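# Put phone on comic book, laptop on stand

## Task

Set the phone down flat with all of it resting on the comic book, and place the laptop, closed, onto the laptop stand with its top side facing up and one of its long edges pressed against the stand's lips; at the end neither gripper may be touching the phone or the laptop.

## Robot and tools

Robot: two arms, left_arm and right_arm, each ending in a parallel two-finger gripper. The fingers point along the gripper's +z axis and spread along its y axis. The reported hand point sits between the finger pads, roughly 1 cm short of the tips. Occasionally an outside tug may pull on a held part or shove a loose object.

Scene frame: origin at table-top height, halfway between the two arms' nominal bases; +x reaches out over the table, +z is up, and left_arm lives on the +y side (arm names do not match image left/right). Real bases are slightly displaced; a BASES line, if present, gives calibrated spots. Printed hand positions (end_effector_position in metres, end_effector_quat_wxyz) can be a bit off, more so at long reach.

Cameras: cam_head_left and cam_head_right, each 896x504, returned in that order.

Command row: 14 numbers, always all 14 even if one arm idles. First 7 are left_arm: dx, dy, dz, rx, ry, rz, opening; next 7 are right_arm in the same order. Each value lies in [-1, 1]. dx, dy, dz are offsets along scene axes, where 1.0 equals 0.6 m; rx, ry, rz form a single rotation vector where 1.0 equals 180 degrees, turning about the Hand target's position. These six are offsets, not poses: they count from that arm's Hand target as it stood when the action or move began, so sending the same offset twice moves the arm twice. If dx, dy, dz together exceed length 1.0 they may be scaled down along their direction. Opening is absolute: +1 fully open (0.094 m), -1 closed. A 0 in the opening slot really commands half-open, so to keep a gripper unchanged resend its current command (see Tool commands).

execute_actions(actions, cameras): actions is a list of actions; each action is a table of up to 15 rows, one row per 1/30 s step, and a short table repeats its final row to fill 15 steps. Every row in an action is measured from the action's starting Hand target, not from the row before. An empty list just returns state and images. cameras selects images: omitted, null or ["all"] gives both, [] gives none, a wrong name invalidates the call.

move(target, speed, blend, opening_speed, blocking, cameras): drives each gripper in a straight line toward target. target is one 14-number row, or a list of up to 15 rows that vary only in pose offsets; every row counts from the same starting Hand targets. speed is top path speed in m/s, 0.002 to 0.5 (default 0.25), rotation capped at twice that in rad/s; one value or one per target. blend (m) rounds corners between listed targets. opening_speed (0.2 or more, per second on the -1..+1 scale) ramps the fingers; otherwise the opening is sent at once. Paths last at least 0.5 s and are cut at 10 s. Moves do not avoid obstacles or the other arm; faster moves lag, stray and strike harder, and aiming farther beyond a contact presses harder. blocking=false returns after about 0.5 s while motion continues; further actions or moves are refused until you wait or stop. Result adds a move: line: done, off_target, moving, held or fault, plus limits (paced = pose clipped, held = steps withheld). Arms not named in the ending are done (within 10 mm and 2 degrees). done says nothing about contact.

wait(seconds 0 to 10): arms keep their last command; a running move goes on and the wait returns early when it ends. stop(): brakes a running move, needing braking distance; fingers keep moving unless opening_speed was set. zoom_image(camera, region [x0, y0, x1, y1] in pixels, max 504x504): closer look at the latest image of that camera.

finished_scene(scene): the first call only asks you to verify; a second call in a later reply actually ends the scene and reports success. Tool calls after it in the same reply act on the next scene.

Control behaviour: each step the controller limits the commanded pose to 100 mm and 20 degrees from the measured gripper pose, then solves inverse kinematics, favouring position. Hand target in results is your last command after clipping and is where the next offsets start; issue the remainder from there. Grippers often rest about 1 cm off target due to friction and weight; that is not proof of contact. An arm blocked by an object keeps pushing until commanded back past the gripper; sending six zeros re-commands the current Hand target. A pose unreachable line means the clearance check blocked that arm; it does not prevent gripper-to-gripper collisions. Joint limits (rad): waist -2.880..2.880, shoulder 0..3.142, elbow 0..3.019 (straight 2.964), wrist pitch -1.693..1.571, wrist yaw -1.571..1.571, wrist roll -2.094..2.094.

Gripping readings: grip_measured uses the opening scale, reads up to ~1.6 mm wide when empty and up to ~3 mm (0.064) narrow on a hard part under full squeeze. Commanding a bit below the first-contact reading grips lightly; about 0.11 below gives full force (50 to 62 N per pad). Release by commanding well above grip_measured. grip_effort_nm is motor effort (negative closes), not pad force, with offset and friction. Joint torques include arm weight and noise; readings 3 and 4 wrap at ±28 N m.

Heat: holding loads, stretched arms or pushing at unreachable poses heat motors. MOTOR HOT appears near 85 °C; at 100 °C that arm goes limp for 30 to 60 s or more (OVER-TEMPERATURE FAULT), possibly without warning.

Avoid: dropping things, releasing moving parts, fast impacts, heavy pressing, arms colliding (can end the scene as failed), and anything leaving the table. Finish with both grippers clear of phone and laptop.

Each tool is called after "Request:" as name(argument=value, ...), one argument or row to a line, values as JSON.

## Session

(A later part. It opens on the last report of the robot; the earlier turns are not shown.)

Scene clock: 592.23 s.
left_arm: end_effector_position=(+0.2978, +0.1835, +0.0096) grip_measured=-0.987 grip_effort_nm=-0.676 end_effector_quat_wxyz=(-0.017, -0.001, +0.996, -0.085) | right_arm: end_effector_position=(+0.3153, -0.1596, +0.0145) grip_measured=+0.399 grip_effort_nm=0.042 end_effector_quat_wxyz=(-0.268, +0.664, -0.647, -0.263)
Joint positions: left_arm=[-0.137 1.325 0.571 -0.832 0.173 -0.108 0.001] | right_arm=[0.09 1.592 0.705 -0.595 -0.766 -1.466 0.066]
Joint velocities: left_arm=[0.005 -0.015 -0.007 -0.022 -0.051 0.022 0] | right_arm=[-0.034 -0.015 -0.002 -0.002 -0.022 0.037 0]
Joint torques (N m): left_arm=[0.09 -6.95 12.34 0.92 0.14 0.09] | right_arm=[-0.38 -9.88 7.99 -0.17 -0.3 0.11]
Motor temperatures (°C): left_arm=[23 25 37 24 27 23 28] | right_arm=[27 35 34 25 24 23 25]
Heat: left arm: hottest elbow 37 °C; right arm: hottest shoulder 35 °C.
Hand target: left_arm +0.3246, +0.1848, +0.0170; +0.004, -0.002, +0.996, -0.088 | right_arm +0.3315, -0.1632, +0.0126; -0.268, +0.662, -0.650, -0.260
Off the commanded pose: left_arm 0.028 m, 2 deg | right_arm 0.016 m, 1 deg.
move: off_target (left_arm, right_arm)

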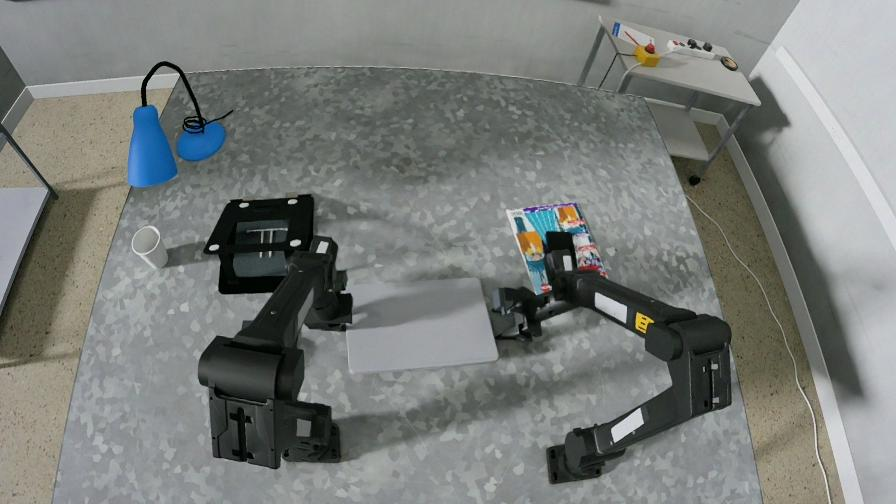

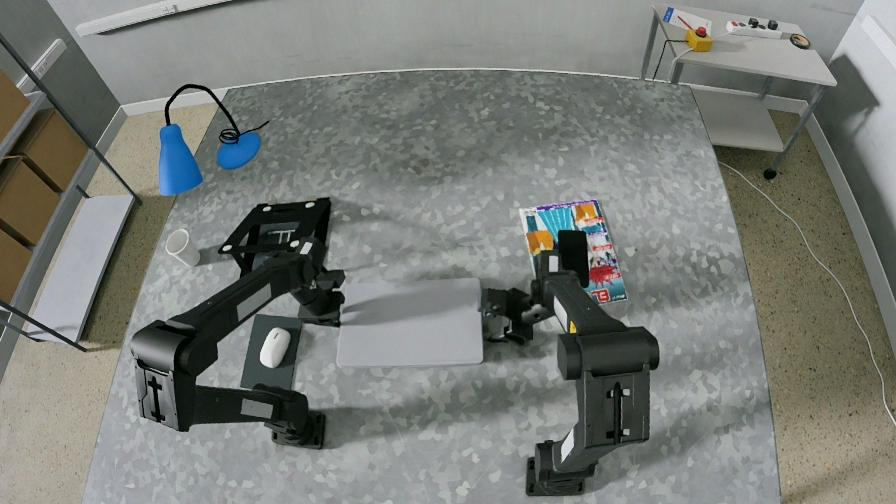

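Request:
move(
  target=[0.055,0.0,0.02,0,0,0,-1,0.045,0.01,0.00,0,0,0,0.4],
  speed=0.08,
)

Request:
zoom_image(
  camera="cam_head_left",
  region=[310, 240, 540, 390],
)

Request:
zoom_image(
  camera="cam_head_right",
  region=[310, 240, 540, 390],
)

Scene clock: 598.00 s.
left_arm: end_effector_position=(+0.3340, +0.1823, +0.0172) grip_measured=-0.987 grip_effort_nm=-0.672 end_effector_quat_wxyz=(-0.012, +0.000, +0.996, -0.086) | right_arm: end_effector_position=(+0.3434, -0.1569, +0.0146) grip_measured=+0.399 grip_effort_nm=0.042 end_effector_quat_wxyz=(-0.271, +0.665, -0.645, -0.260)
Joint positions: left_arm=[-0.128 1.396 0.666 -0.847 0.173 -0.099 0.001] | right_arm=[0.09 1.648 0.781 -0.607 -0.766 -1.467 0.066]
Joint velocities: left_arm=[-0.015 -0.015 -0.002 -0.012 0.007 0.081 -0.001] | right_arm=[-0.034 -0.005 -0.012 -0.002 -0.037 -0.007 0]
Joint torques (N m): left_arm=[-0.5 -8.76 12.67 -0.16 0.11 0.1] | right_arm=[0.38 -11.16 8.35 -0.13 -0.27 0.23]
Motor temperatures (°C): left_arm=[23 25 37 24 27 23 28] | right_arm=[27 35 34 25 24 23 25]
Heat: left arm: hottest elbow 37 °C; right arm: hottest shoulder 35 °C.
Hand target: left_arm +0.3578, +0.1845, +0.0288; +0.004, -0.002, +0.996, -0.088 | right_arm +0.3584, -0.1575, +0.0120; -0.268, +0.662, -0.650, -0.260
Off the commanded pose: left_arm 0.027 m, 2 deg | right_arm 0.015 m, 1 deg.
move: off_target (left_arm, right_arm)

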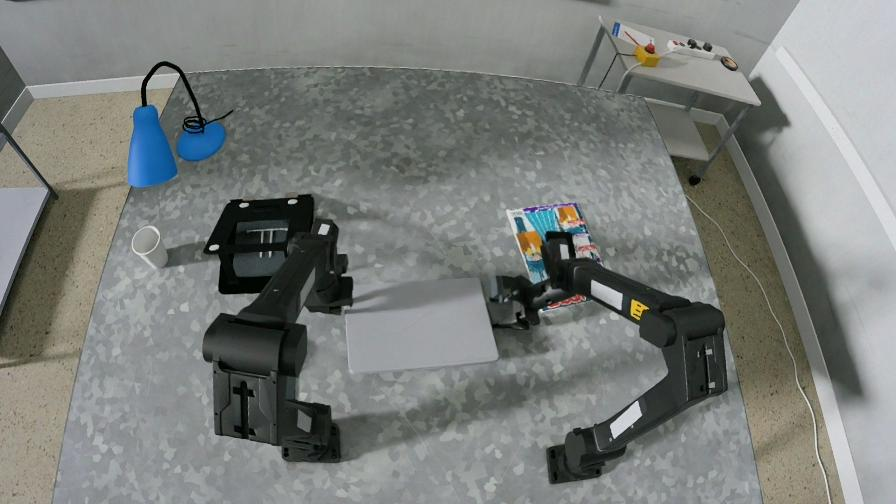

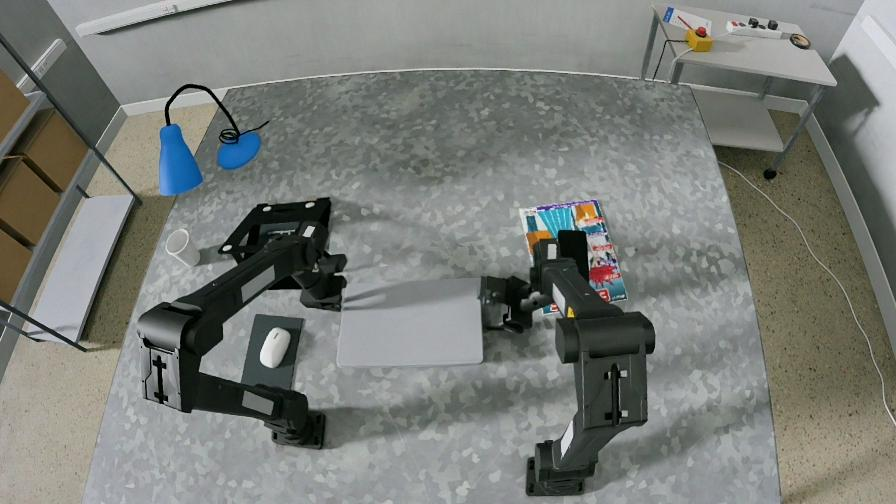

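Scaled by 2.191.

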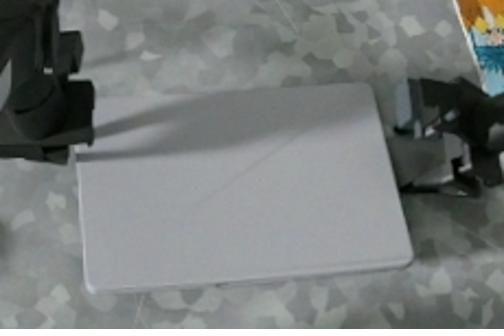

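Scaled by 2.191.

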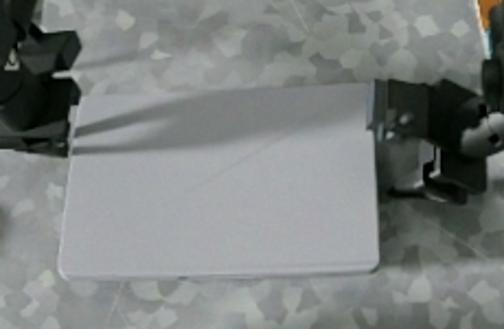

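Request:
move(
  target=[0.0,-0.066,0.0,0,0,0,-1,0.0,0.07,0.00,0,0,0,0.4],
  speed=0.05,
)

Request:
zoom_image(
  camera="cam_head_left",
  region=[310, 240, 540, 390],
)

Request:
zoom_image(
  camera="cam_head_right",
  region=[310, 240, 540, 390],
)

Scene clock: 602.57 s.
left_arm: end_effector_position=(+0.3338, +0.1709, +0.0171) grip_measured=-0.987 grip_effort_nm=-0.676 end_effector_quat_wxyz=(-0.015, -0.029, +0.997, -0.071) | right_arm: end_effector_position=(+0.3464, -0.1383, +0.0142) grip_measured=+0.399 grip_effort_nm=0.042 end_effector_quat_wxyz=(-0.269, +0.662, -0.651, -0.257)
Joint positions: left_arm=[-0.18 1.4 0.672 -0.848 0.145 -0.208 0.001] | right_arm=[0.141 1.648 0.781 -0.551 -0.75 -1.38 0.066]
Joint velocities: left_arm=[0.015 0.005 -0.012 0.002 -0.007 -0.007 0.001] | right_arm=[-0.015 -0.015 0.007 0.002 -0.051 -0.022 0]
Joint torques (N m): left_arm=[-5.71 -8.76 12.93 0.61 1.1 -0.01] | right_arm=[4.13 -11.22 8.18 1.4 -0.34 0.7]
Motor temperatures (°C): left_arm=[23 25 37 24 27 23 28] | right_arm=[27 35 35 25 24 23 25]
Heat: left arm: hottest elbow 37 °C; right arm: hottest shoulder 35 °C.
Hand target: left_arm +0.3574, +0.1449, +0.0291; +0.004, -0.002, +0.996, -0.089 | right_arm +0.3587, -0.1154, +0.0115; -0.267, +0.662, -0.650, -0.260
Off the commanded pose: left_arm 0.037 m, 4 deg | right_arm 0.026 m, 0 deg.
move: off_target (left_arm, right_arm)

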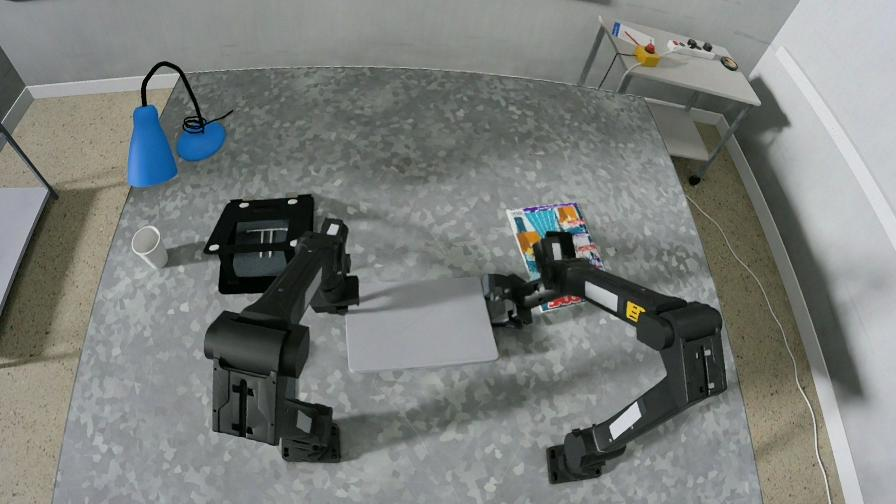

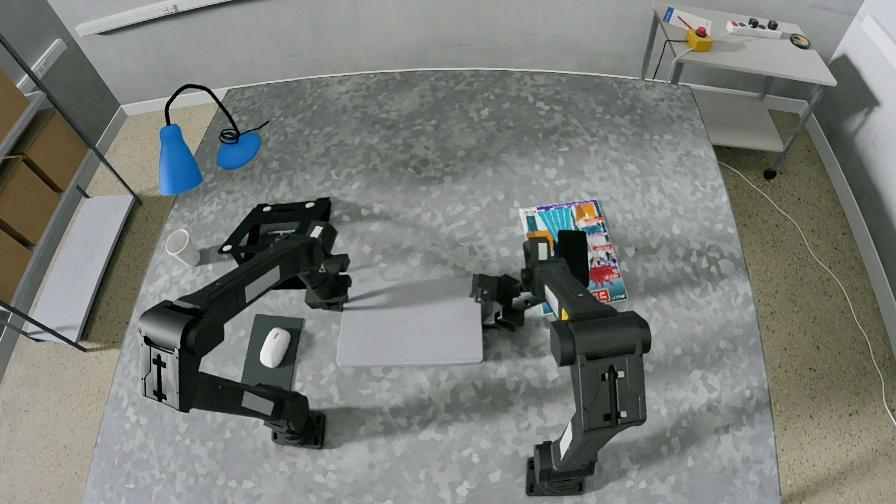

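Scaled by 2.191.

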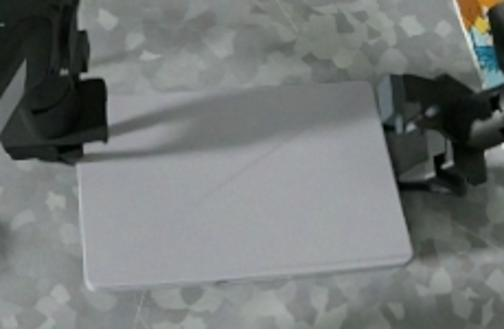

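Scaled by 2.191.

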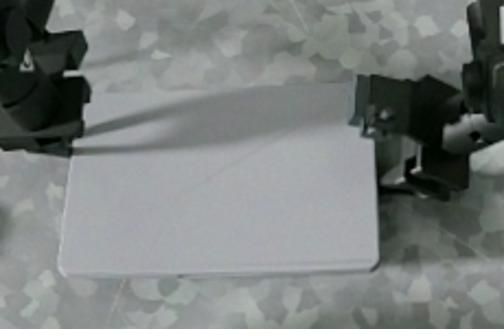

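Request:
move(
  target=[
    [0.0,-0.05,0.0,0,0,0,-1,0.0,0.05,0.00,0,0,0,0.4],
    [0.0,-0.06,0.09,0,0,0,-1,0.0,0.06,0.09,0,0,0,0.4],
  ],
  speed=0.05,
)

Request:
zoom_image(
  camera="cam_head_left",
  region=[310, 240, 540, 390],
)

Request:
zoom_image(
  camera="cam_head_right",
  region=[310, 240, 540, 390],
)

Scene clock: 608.93 s.
left_arm: end_effector_position=(+0.3195, +0.1686, +0.0405) grip_measured=-0.987 grip_effort_nm=-0.662 end_effector_quat_wxyz=(-0.048, -0.049, +0.997, -0.035) | right_arm: end_effector_position=(+0.3391, -0.1366, +0.0188) grip_measured=+0.399 grip_effort_nm=0.042 end_effector_quat_wxyz=(-0.228, +0.656, -0.677, -0.242)
Joint positions: left_arm=[-0.226 1.361 0.715 -1 0.092 -0.292 0.001] | right_arm=[0.176 1.612 0.789 -0.613 -0.667 -1.311 0.066]
Joint velocities: left_arm=[0.005 0.005 -0.002 -0.012 -0.037 -0.022 -0.002] | right_arm=[-0.005 -0.015 -0.007 -0.007 0.051 -0.037 0]
Joint torques (N m): left_arm=[-8.94 -12.86 17.02 0.1 3.2 -0.03] | right_arm=[7.47 -16.91 11.12 0.28 -2.77 0.95]
Motor temperatures (°C): left_arm=[23 25 37 24 29 23 28] | right_arm=[27 35 35 25 25 24 25]
Heat: left arm: hottest elbow 37 °C; right arm: hottest shoulder 35 °C.
Hand target: left_arm +0.3577, +0.1092, +0.0831; +0.004, -0.002, +0.996, -0.089 | right_arm +0.3595, -0.0785, +0.0650; -0.267, +0.662, -0.650, -0.261
Off the commanded pose: left_arm 0.082 m, 10 deg | right_arm 0.076 m, 6 deg.
move: off_target (left_arm, right_arm)

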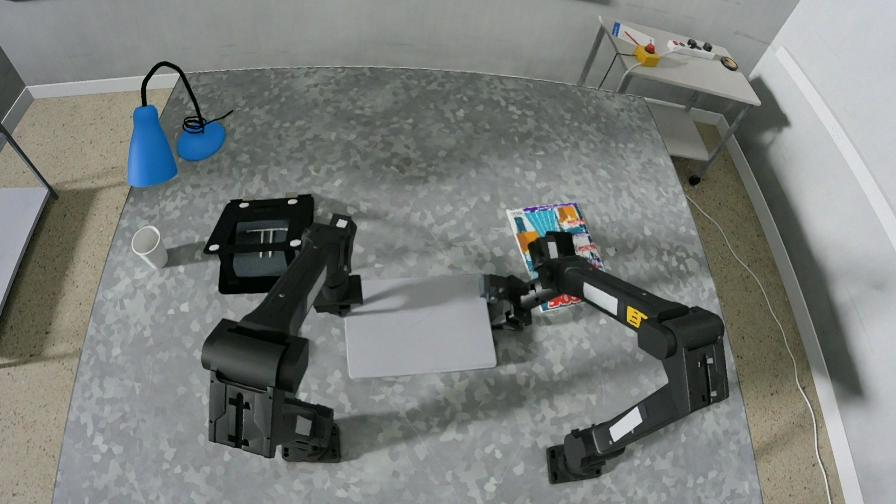

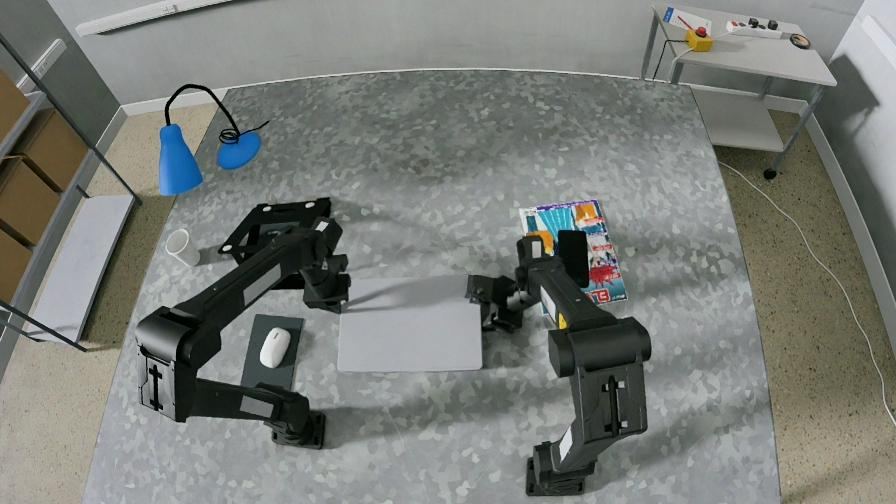

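Scaled by 2.191.

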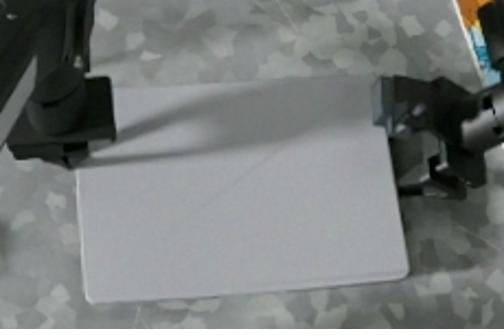

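Scaled by 2.191.

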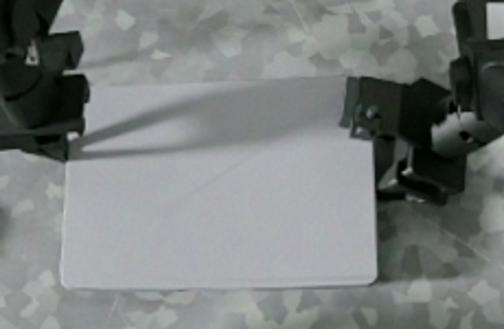

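Request:
move(
  target=[
    [0.0,0.04,-0.09,0,0,0,-1,0.0,-0.04,-0.09,0,0,0,0.4],
    [0.0,0.14,-0.1,0,0,0,-1,0.0,-0.14,-0.09,0,0,0,0.4],
  ],
  speed=0.05,
)

Request:
zoom_image(
  camera="cam_head_left",
  region=[310, 240, 540, 390],
)

Request:
zoom_image(
  camera="cam_head_right",
  region=[310, 240, 540, 390],
)

Scene clock: 619.10 s.
left_arm: end_effector_position=(+0.3567, +0.1890, +0.0272) grip_measured=-0.988 grip_effort_nm=-0.642 end_effector_quat_wxyz=(+0.005, +0.001, +0.996, -0.086) | right_arm: end_effector_position=(+0.3457, -0.1597, +0.0148) grip_measured=+0.399 grip_effort_nm=0.037 end_effector_quat_wxyz=(-0.269, +0.664, -0.647, -0.260)
Joint positions: left_arm=[-0.101 1.411 0.715 -0.853 0.172 -0.074 0.001] | right_arm=[0.083 1.652 0.789 -0.62 -0.763 -1.473 0.066]
Joint velocities: left_arm=[-0.005 0.005 -0.002 -0.002 -0.022 0.037 0] | right_arm=[-0.015 -0.005 0.007 -0.002 0.066 0.066 -0.001]
Joint torques (N m): left_arm=[-0.67 -9.82 7.98 0.83 0.18 0.11] | right_arm=[-0.44 -11.34 7.88 -0.17 -0.41 0.12]
Motor temperatures (°C): left_arm=[23 25 38 24 35 23 28] | right_arm=[27 35 36 25 30 24 25]
Heat: left arm: hottest elbow 38 °C; right arm: hottest elbow 36 °C.
Hand target: left_arm +0.3577, +0.1928, +0.0229; +0.004, -0.002, +0.996, -0.088 | right_arm +0.3583, -0.1635, +0.0120; -0.268, +0.662, -0.650, -0.260
Off the commanded pose: left_arm 0.006 m, 0 deg | right_arm 0.015 m, 1 deg.
move: off_target (right_arm)

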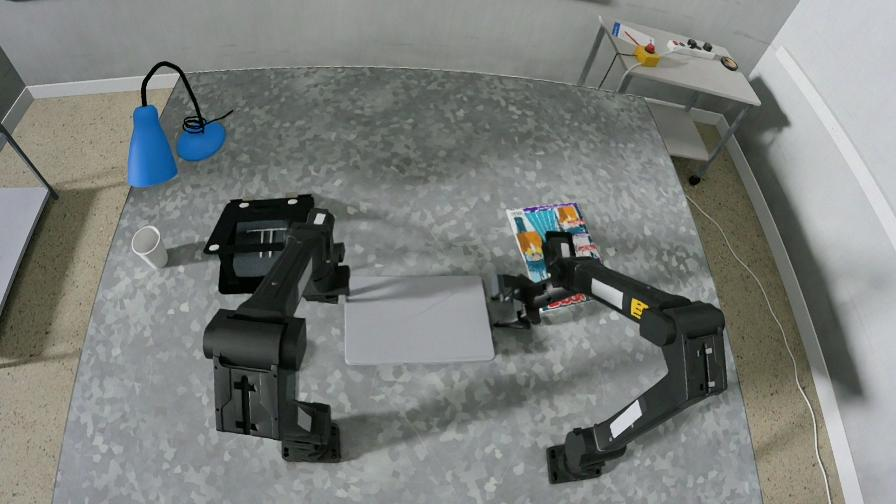

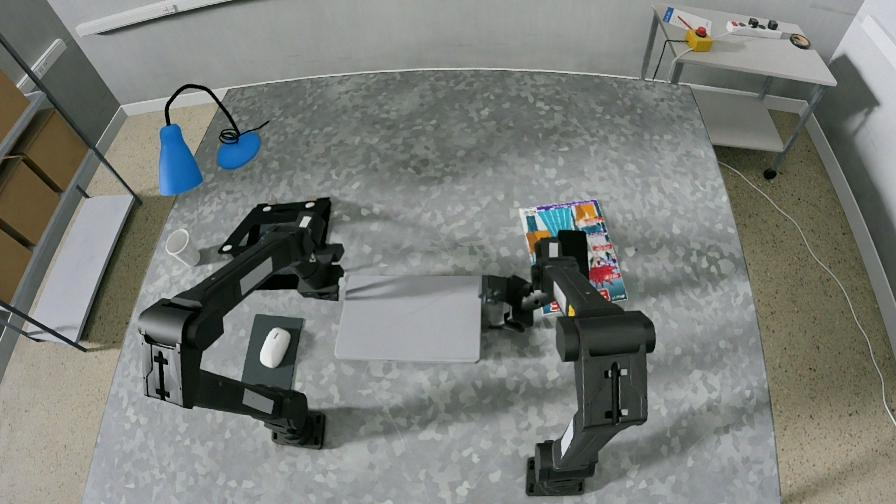

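Scaled by 2.191.

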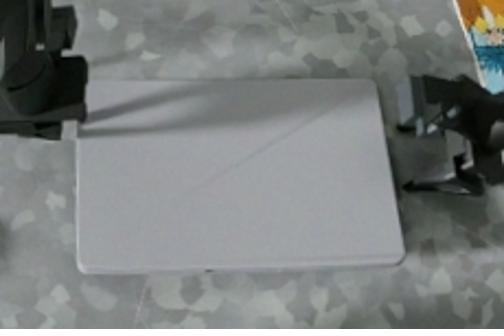

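Scaled by 2.191.

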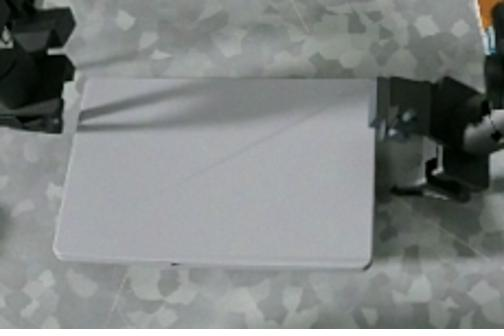

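Request:
move(
  target=[
    [-0.06,0.0,-0.005,0,0,0,-1,-0.05,0.0,-0.0,0,0,0,0.4],
  ],
  speed=0.05,
)

Request:
zoom_image(
  camera="cam_head_left",
  region=[310, 240, 540, 390],
)

Request:
zoom_image(
  camera="cam_head_right",
  region=[310, 240, 540, 390],
)

Scene clock: 624.53 s.
left_arm: end_effector_position=(+0.3209, +0.1915, +0.0174) grip_measured=-0.988 grip_effort_nm=-0.642 end_effector_quat_wxyz=(-0.008, +0.000, +0.996, -0.086) | right_arm: end_effector_position=(+0.3347, -0.1606, +0.0143) grip_measured=+0.399 grip_effort_nm=0.042 end_effector_quat_wxyz=(-0.270, +0.664, -0.647, -0.260)
Joint positions: left_arm=[-0.101 1.355 0.626 -0.846 0.172 -0.073 0.001] | right_arm=[0.083 1.631 0.757 -0.609 -0.764 -1.474 0.066]
Joint velocities: left_arm=[-0.015 -0.005 -0.012 -0.007 -0.051 0.022 0] | right_arm=[0.005 -0.024 -0.002 0.007 -0.037 -0.037 -0.002]
Joint torques (N m): left_arm=[-0.97 -10.99 7.06 0.72 0.23 0.07] | right_arm=[0.26 -14.33 4.04 0.38 -0.36 0.18]
Motor temperatures (°C): left_arm=[23 26 38 24 33 23 28] | right_arm=[27 35 36 25 29 24 25]
Heat: left arm: hottest elbow 38 °C; right arm: hottest elbow 36 °C.
Hand target: left_arm +0.3215, +0.1932, +0.0199; +0.003, -0.002, +0.996, -0.088 | right_arm +0.3284, -0.1632, +0.0126; -0.268, +0.662, -0.650, -0.260
Off the commanded pose: left_arm 0.003 m, 1 deg | right_arm 0.007 m, 1 deg.
move: done

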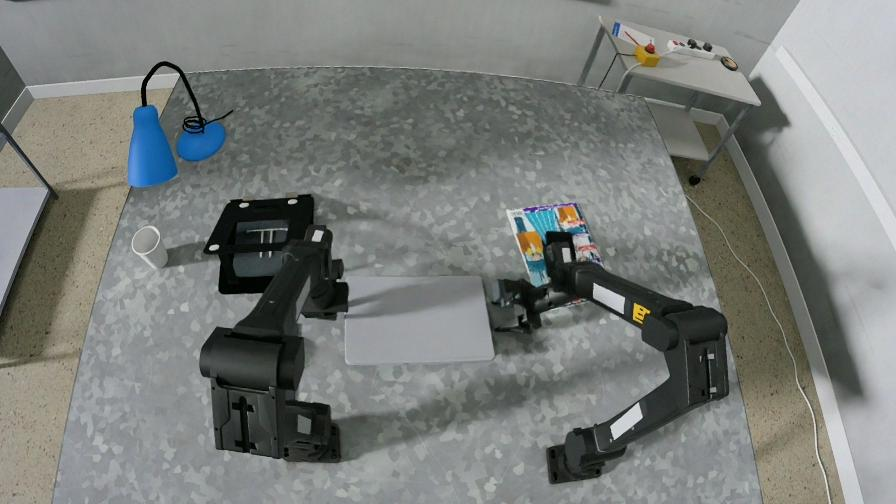

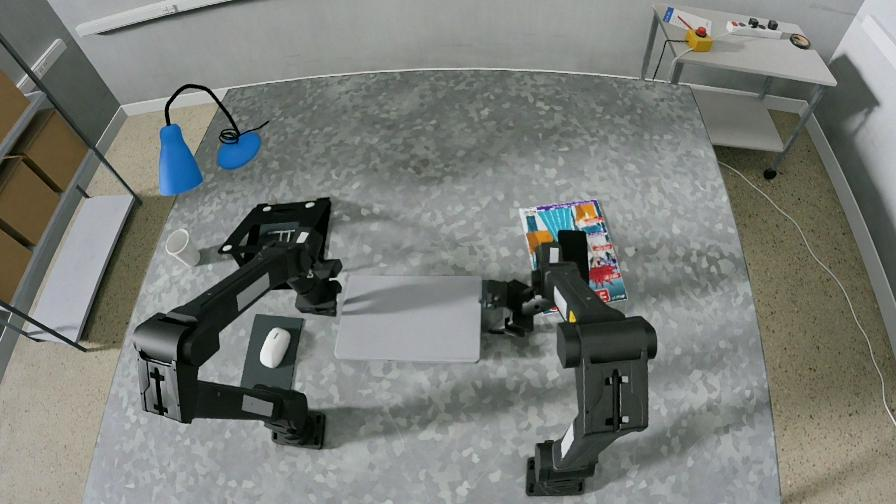

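Scaled by 2.191.

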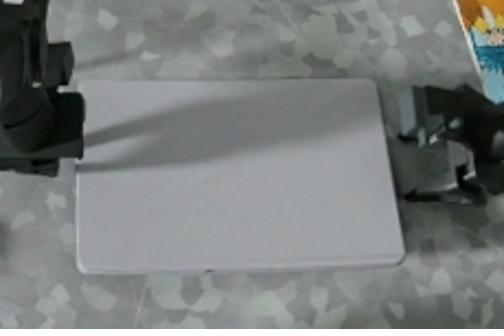

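Scaled by 2.191.

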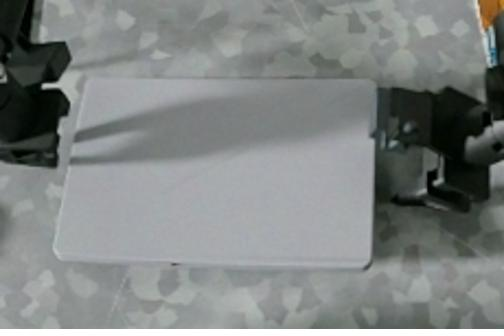

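Request:
move(
  target=[
    [0.02,-0.0,-0.005,0,0,0,-1,-0.05,0.0,-0.0,0,0,0,0.4],
    [0.02,-0.12,-0.005,0,0,0,-1,-0.05,0.12,0.0,0,0,0,0.4],
  ],
  speed=0.05,
)

Request:
zoom_image(
  camera="cam_head_right",
  region=[310, 240, 540, 390],
)

Scene clock: 631.50 s.
left_arm: end_effector_position=(+0.3211, +0.1703, +0.0133) grip_measured=-0.988 grip_effort_nm=-0.637 end_effector_quat_wxyz=(-0.004, -0.035, +0.998, -0.052) | right_arm: end_effector_position=(+0.3057, -0.1349, +0.0149) grip_measured=+0.399 grip_effort_nm=0.032 end_effector_quat_wxyz=(-0.264, +0.652, -0.670, -0.239)
Joint positions: left_arm=[-0.213 1.364 0.626 -0.818 0.102 -0.256 0.001] | right_arm=[0.185 1.533 0.646 -0.464 -0.701 -1.273 0.066]
Joint velocities: left_arm=[-0.015 0.005 0.007 0.007 -0.007 0.022 0] | right_arm=[-0.024 0.015 -0.022 -0.002 -0.007 -0.066 0.001]
Joint torques (N m): left_arm=[-8.53 -7.94 11.03 1.16 2.66 -0.28] | right_arm=[7.88 -9.88 5.83 2.4 -1.31 0.83]
Motor temperatures (°C): left_arm=[23 26 38 24 32 23 28] | right_arm=[27 35 36 25 28 24 25]
Heat: left arm: hottest elbow 38 °C; right arm: hottest elbow 36 °C.
Hand target: left_arm +0.3331, +0.1211, +0.0175; +0.004, -0.002, +0.996, -0.089 | right_arm +0.2984, -0.0907, +0.0122; -0.266, +0.662, -0.650, -0.261
Off the commanded pose: left_arm 0.051 m, 6 deg | right_arm 0.044 m, 3 deg.
move: off_target (left_arm, right_arm)

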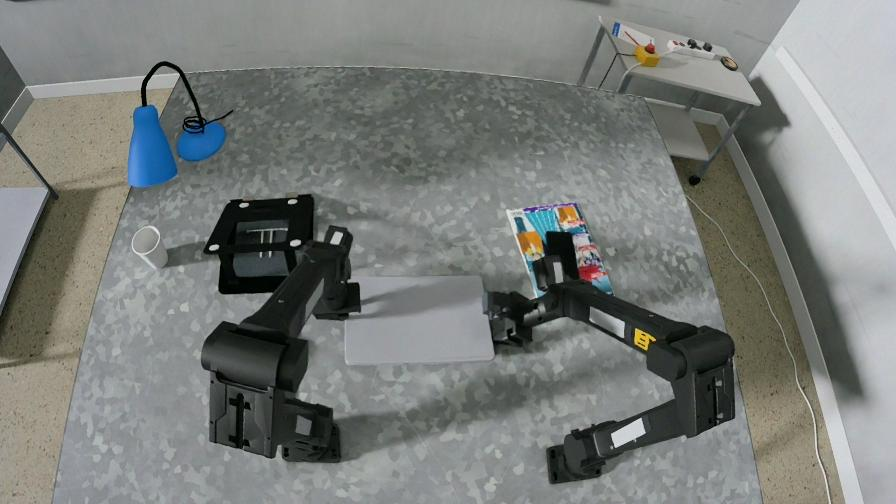

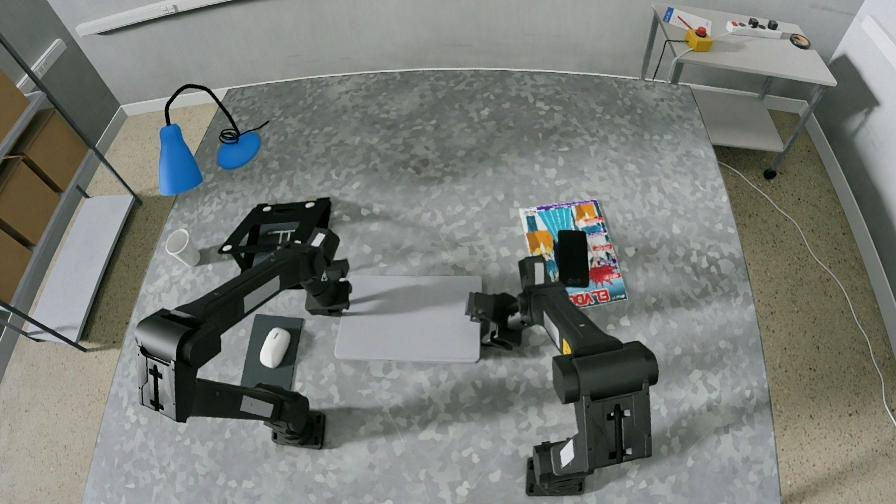

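Scaled by 2.191.

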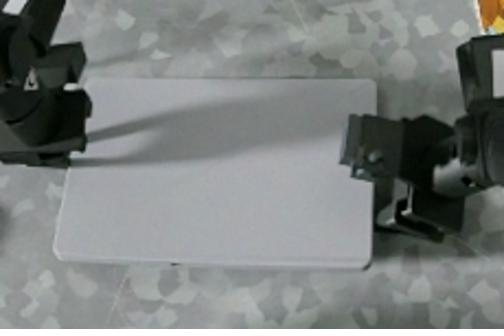

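Request:
move(
  target=[
    [0.0,-0.0,0.1,0,0,0,-1,0.0,0.0,0.13,0,0,0,0.4],
  ],
  speed=0.05,
)

Request:
zoom_image(
  camera="cam_head_right",
  region=[310, 240, 540, 390],
)

Request:
zoom_image(
  camera="cam_head_left",
  region=[310, 240, 540, 390],
)

Scene clock: 636.93 s.
left_arm: end_effector_position=(+0.2980, +0.1688, +0.0376) grip_measured=-0.988 grip_effort_nm=-0.647 end_effector_quat_wxyz=(-0.044, -0.034, +0.998, -0.042) | right_arm: end_effector_position=(+0.2703, -0.1315, +0.0411) grip_measured=+0.399 grip_effort_nm=0.042 end_effector_quat_wxyz=(-0.209, +0.643, -0.690, -0.258)
Joint positions: left_arm=[-0.235 1.303 0.651 -0.984 0.102 -0.272 0.001] | right_arm=[0.229 1.419 0.646 -0.667 -0.667 -1.222 0.066]
Joint velocities: left_arm=[0.005 -0.005 -0.007 0.007 0.022 0.022 0] | right_arm=[0.005 -0.005 0.007 0.002 -0.037 -0.051 -0.001]
Joint torques (N m): left_arm=[-6.95 -11.05 16.64 0.02 2.83 -0.08] | right_arm=[5.07 -14.56 11.97 0.61 -2.52 0.42]
Motor temperatures (°C): left_arm=[23 26 38 24 35 24 28] | right_arm=[27 35 36 25 29 24 25]
Heat: left arm: hottest elbow 38 °C; right arm: hottest elbow 36 °C.
Hand target: left_arm +0.3338, +0.1214, +0.0773; +0.004, -0.002, +0.996, -0.089 | right_arm +0.2996, -0.0895, +0.0903; -0.267, +0.662, -0.650, -0.261
Off the commanded pose: left_arm 0.071 m, 9 deg | right_arm 0.070 m, 8 deg.
move: off_target (left_arm, right_arm)

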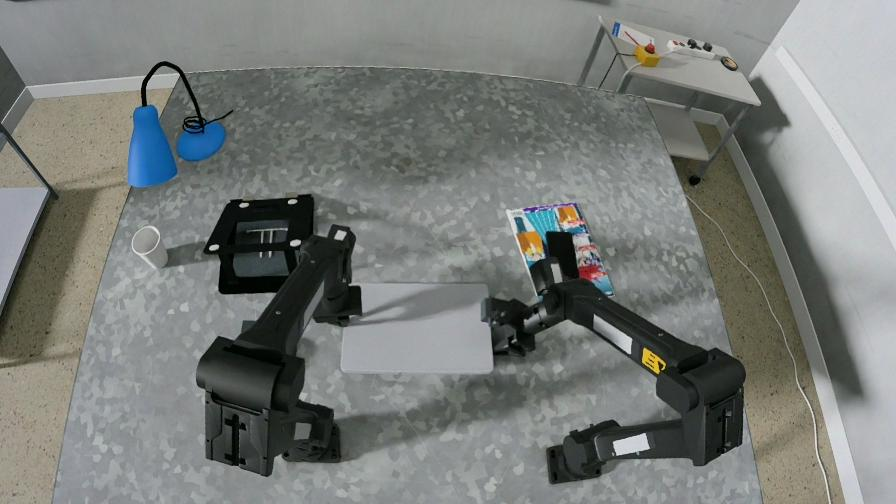

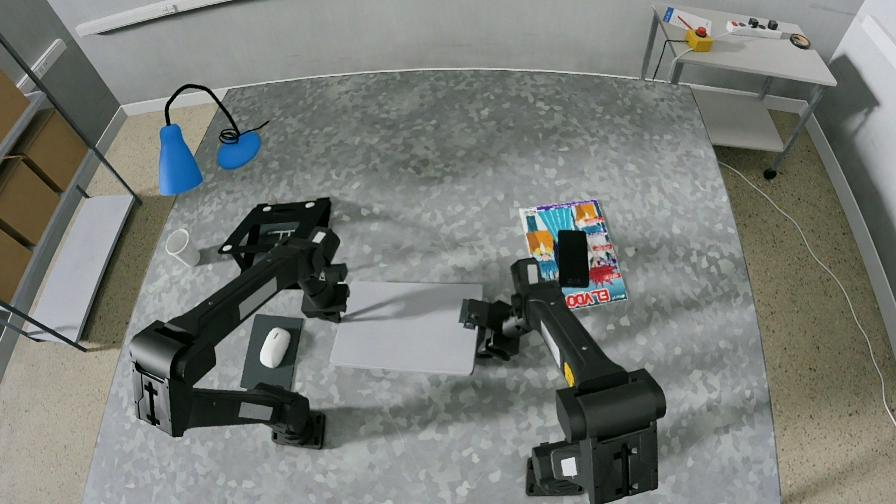

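Scaled by 2.191.

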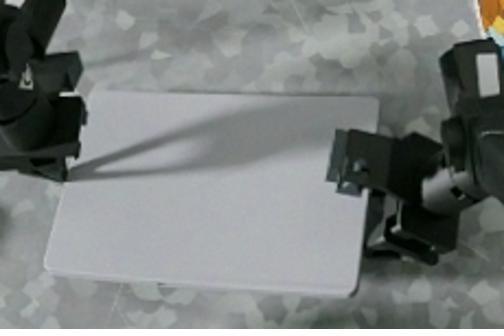

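Scaled by 2.191.

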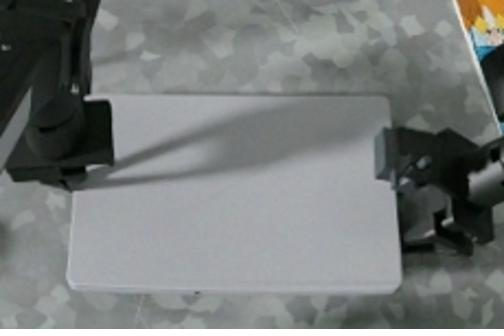

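Request:
move(
  target=[
    [0.03,-0.03,0.1,0,0,0,-1,0.05,0.03,0.04,0,0,0,0.4],
  ],
  speed=0.05,
)

Request:
zoom_image(
  camera="cam_head_right",
  region=[310, 240, 540, 390],
)

Request:
zoom_image(
  camera="cam_head_left",
  region=[310, 240, 540, 390],
)

Scene clock: 644.50 s.
left_arm: end_effector_position=(+0.3315, +0.1149, +0.1123) grip_measured=-0.988 grip_effort_nm=-0.637 end_effector_quat_wxyz=(-0.023, -0.008, +0.996, -0.082) | right_arm: end_effector_position=(+0.3129, -0.0826, +0.1030) grip_measured=+0.399 grip_effort_nm=0.037 end_effector_quat_wxyz=(-0.261, +0.658, -0.655, -0.264)
Joint positions: left_arm=[-0.341 1.267 0.844 -1.14 0.17 -0.329 0.001] | right_arm=[0.308 1.401 0.798 -0.689 -0.717 -1.157 0.066]
Joint velocities: left_arm=[-0.005 -0.005 -0.012 0.012 0.022 0.037 0] | right_arm=[-0.005 -0.015 -0.002 -0.012 0.007 -0.007 -0.001]
Joint torques (N m): left_arm=[-2.67 -9.23 15.51 0.01 -0.09 -0.05] | right_arm=[1.49 -10.23 11.23 0.08 -0.33 0.23]
Motor temperatures (°C): left_arm=[23 26 39 24 36 23 28] | right_arm=[27 35 38 25 31 24 25]
Heat: left arm: hottest elbow 39 °C; right arm: hottest elbow 38 °C.
Hand target: left_arm +0.3523, +0.1034, +0.1371; +0.005, -0.002, +0.996, -0.089 | right_arm +0.3301, -0.0716, +0.1134; -0.266, +0.662, -0.650, -0.261
Off the commanded pose: left_arm 0.034 m, 3 deg | right_arm 0.023 m, 1 deg.
move: off_target (left_arm, right_arm)

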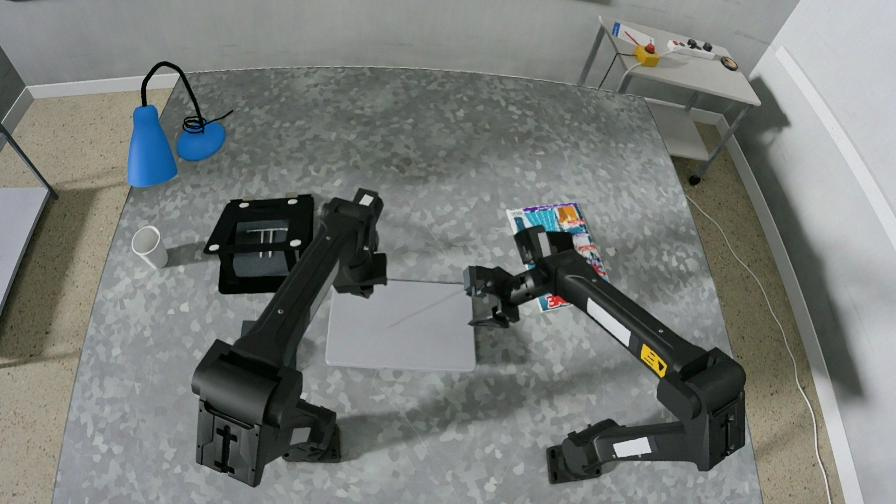

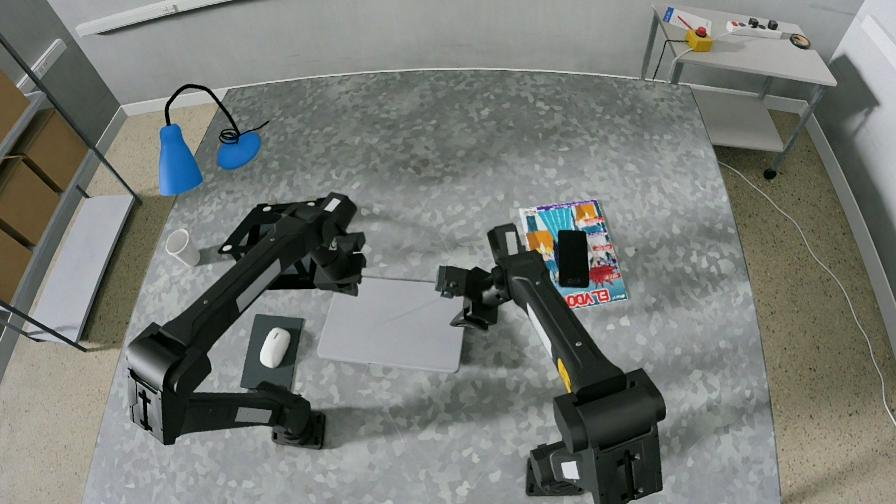

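Scaled by 2.191.

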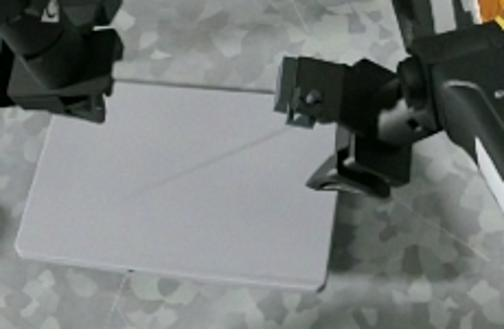

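Scaled by 2.191.

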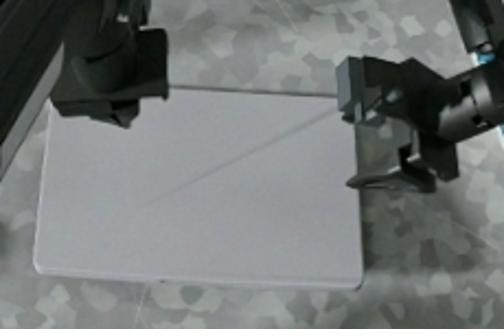

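Request:
zoom_image(
  camera="cam_head_left",
  region=[420, 250, 540, 390],
)

Request:
zoom_image(
  camera="cam_head_right",
  region=[400, 250, 520, 390],
)

Request:
zoom_image(
  camera="cam_head_right",
  region=[290, 250, 410, 390],
)

Scaled by 3.600.

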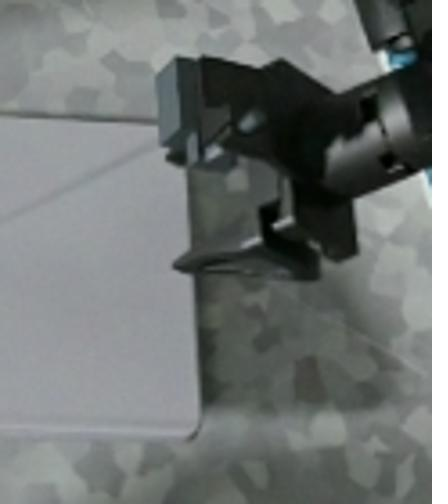

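Scaled by 3.600.

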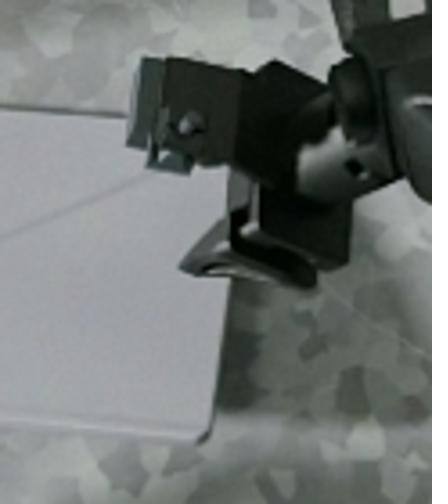

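Scaled by 3.600.

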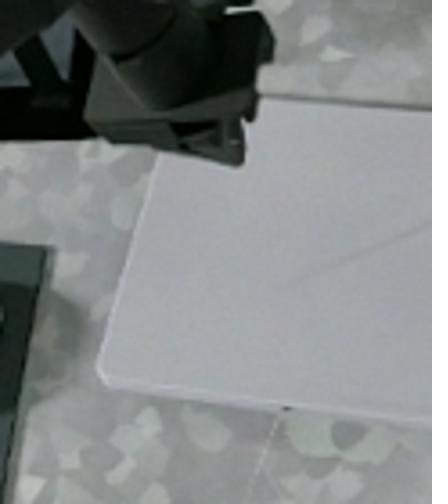

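Request:
execute_actions(
  actions=[],
)

Request:
zoom_image(
  camera="cam_head_left",
  region=[180, 160, 620, 460],
)

Scene clock: 726.43 s.
left_arm: end_effector_position=(+0.3313, +0.1149, +0.1123) grip_measured=-0.988 grip_effort_nm=-0.637 end_effector_quat_wxyz=(-0.023, -0.008, +0.996, -0.082) | right_arm: end_effector_position=(+0.3128, -0.0826, +0.1029) grip_measured=+0.399 grip_effort_nm=0.032 end_effector_quat_wxyz=(-0.261, +0.658, -0.655, -0.264)
Joint positions: left_arm=[-0.341 1.267 0.844 -1.141 0.17 -0.329 0.001] | right_arm=[0.308 1.401 0.798 -0.69 -0.717 -1.157 0.066]
Joint velocities: left_arm=[-0.005 -0.015 0.007 -0.012 -0.051 -0.007 0.001] | right_arm=[0.015 -0.024 0.002 -0.002 -0.022 -0.007 0]
Joint torques (N m): left_arm=[-2.61 -10.23 15.56 -0.05 -0.01 -0.05] | right_arm=[1.49 -9.88 11.25 0.18 -0.33 0.22]
Motor temperatures (°C): left_arm=[23 26 45 24 29 23 28] | right_arm=[27 34 40 25 26 23 25]
Heat: left arm: hottest elbow 45 °C; right arm: hottest elbow 40 °C.
Hand target: left_arm +0.3523, +0.1034, +0.1371; +0.005, -0.002, +0.996, -0.089 | right_arm +0.3301, -0.0716, +0.1134; -0.266, +0.662, -0.650, -0.261
Tool commands: left_gripper/opening=-1.0 right_gripper/opening=+0.4
Off the commanded pose: left_arm 0.034 m, 3 deg | right_arm 0.023 m, 1 deg.

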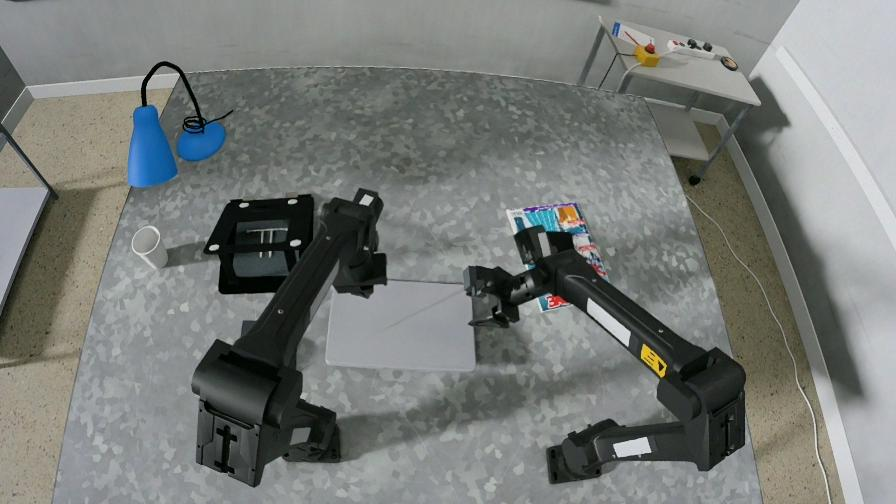

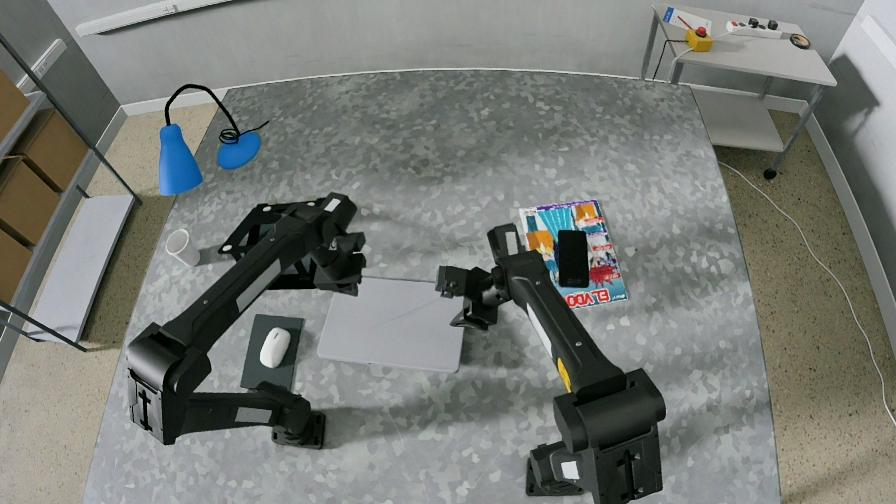

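Scaled by 1.145.

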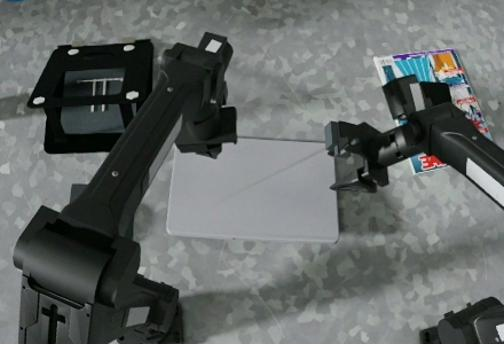

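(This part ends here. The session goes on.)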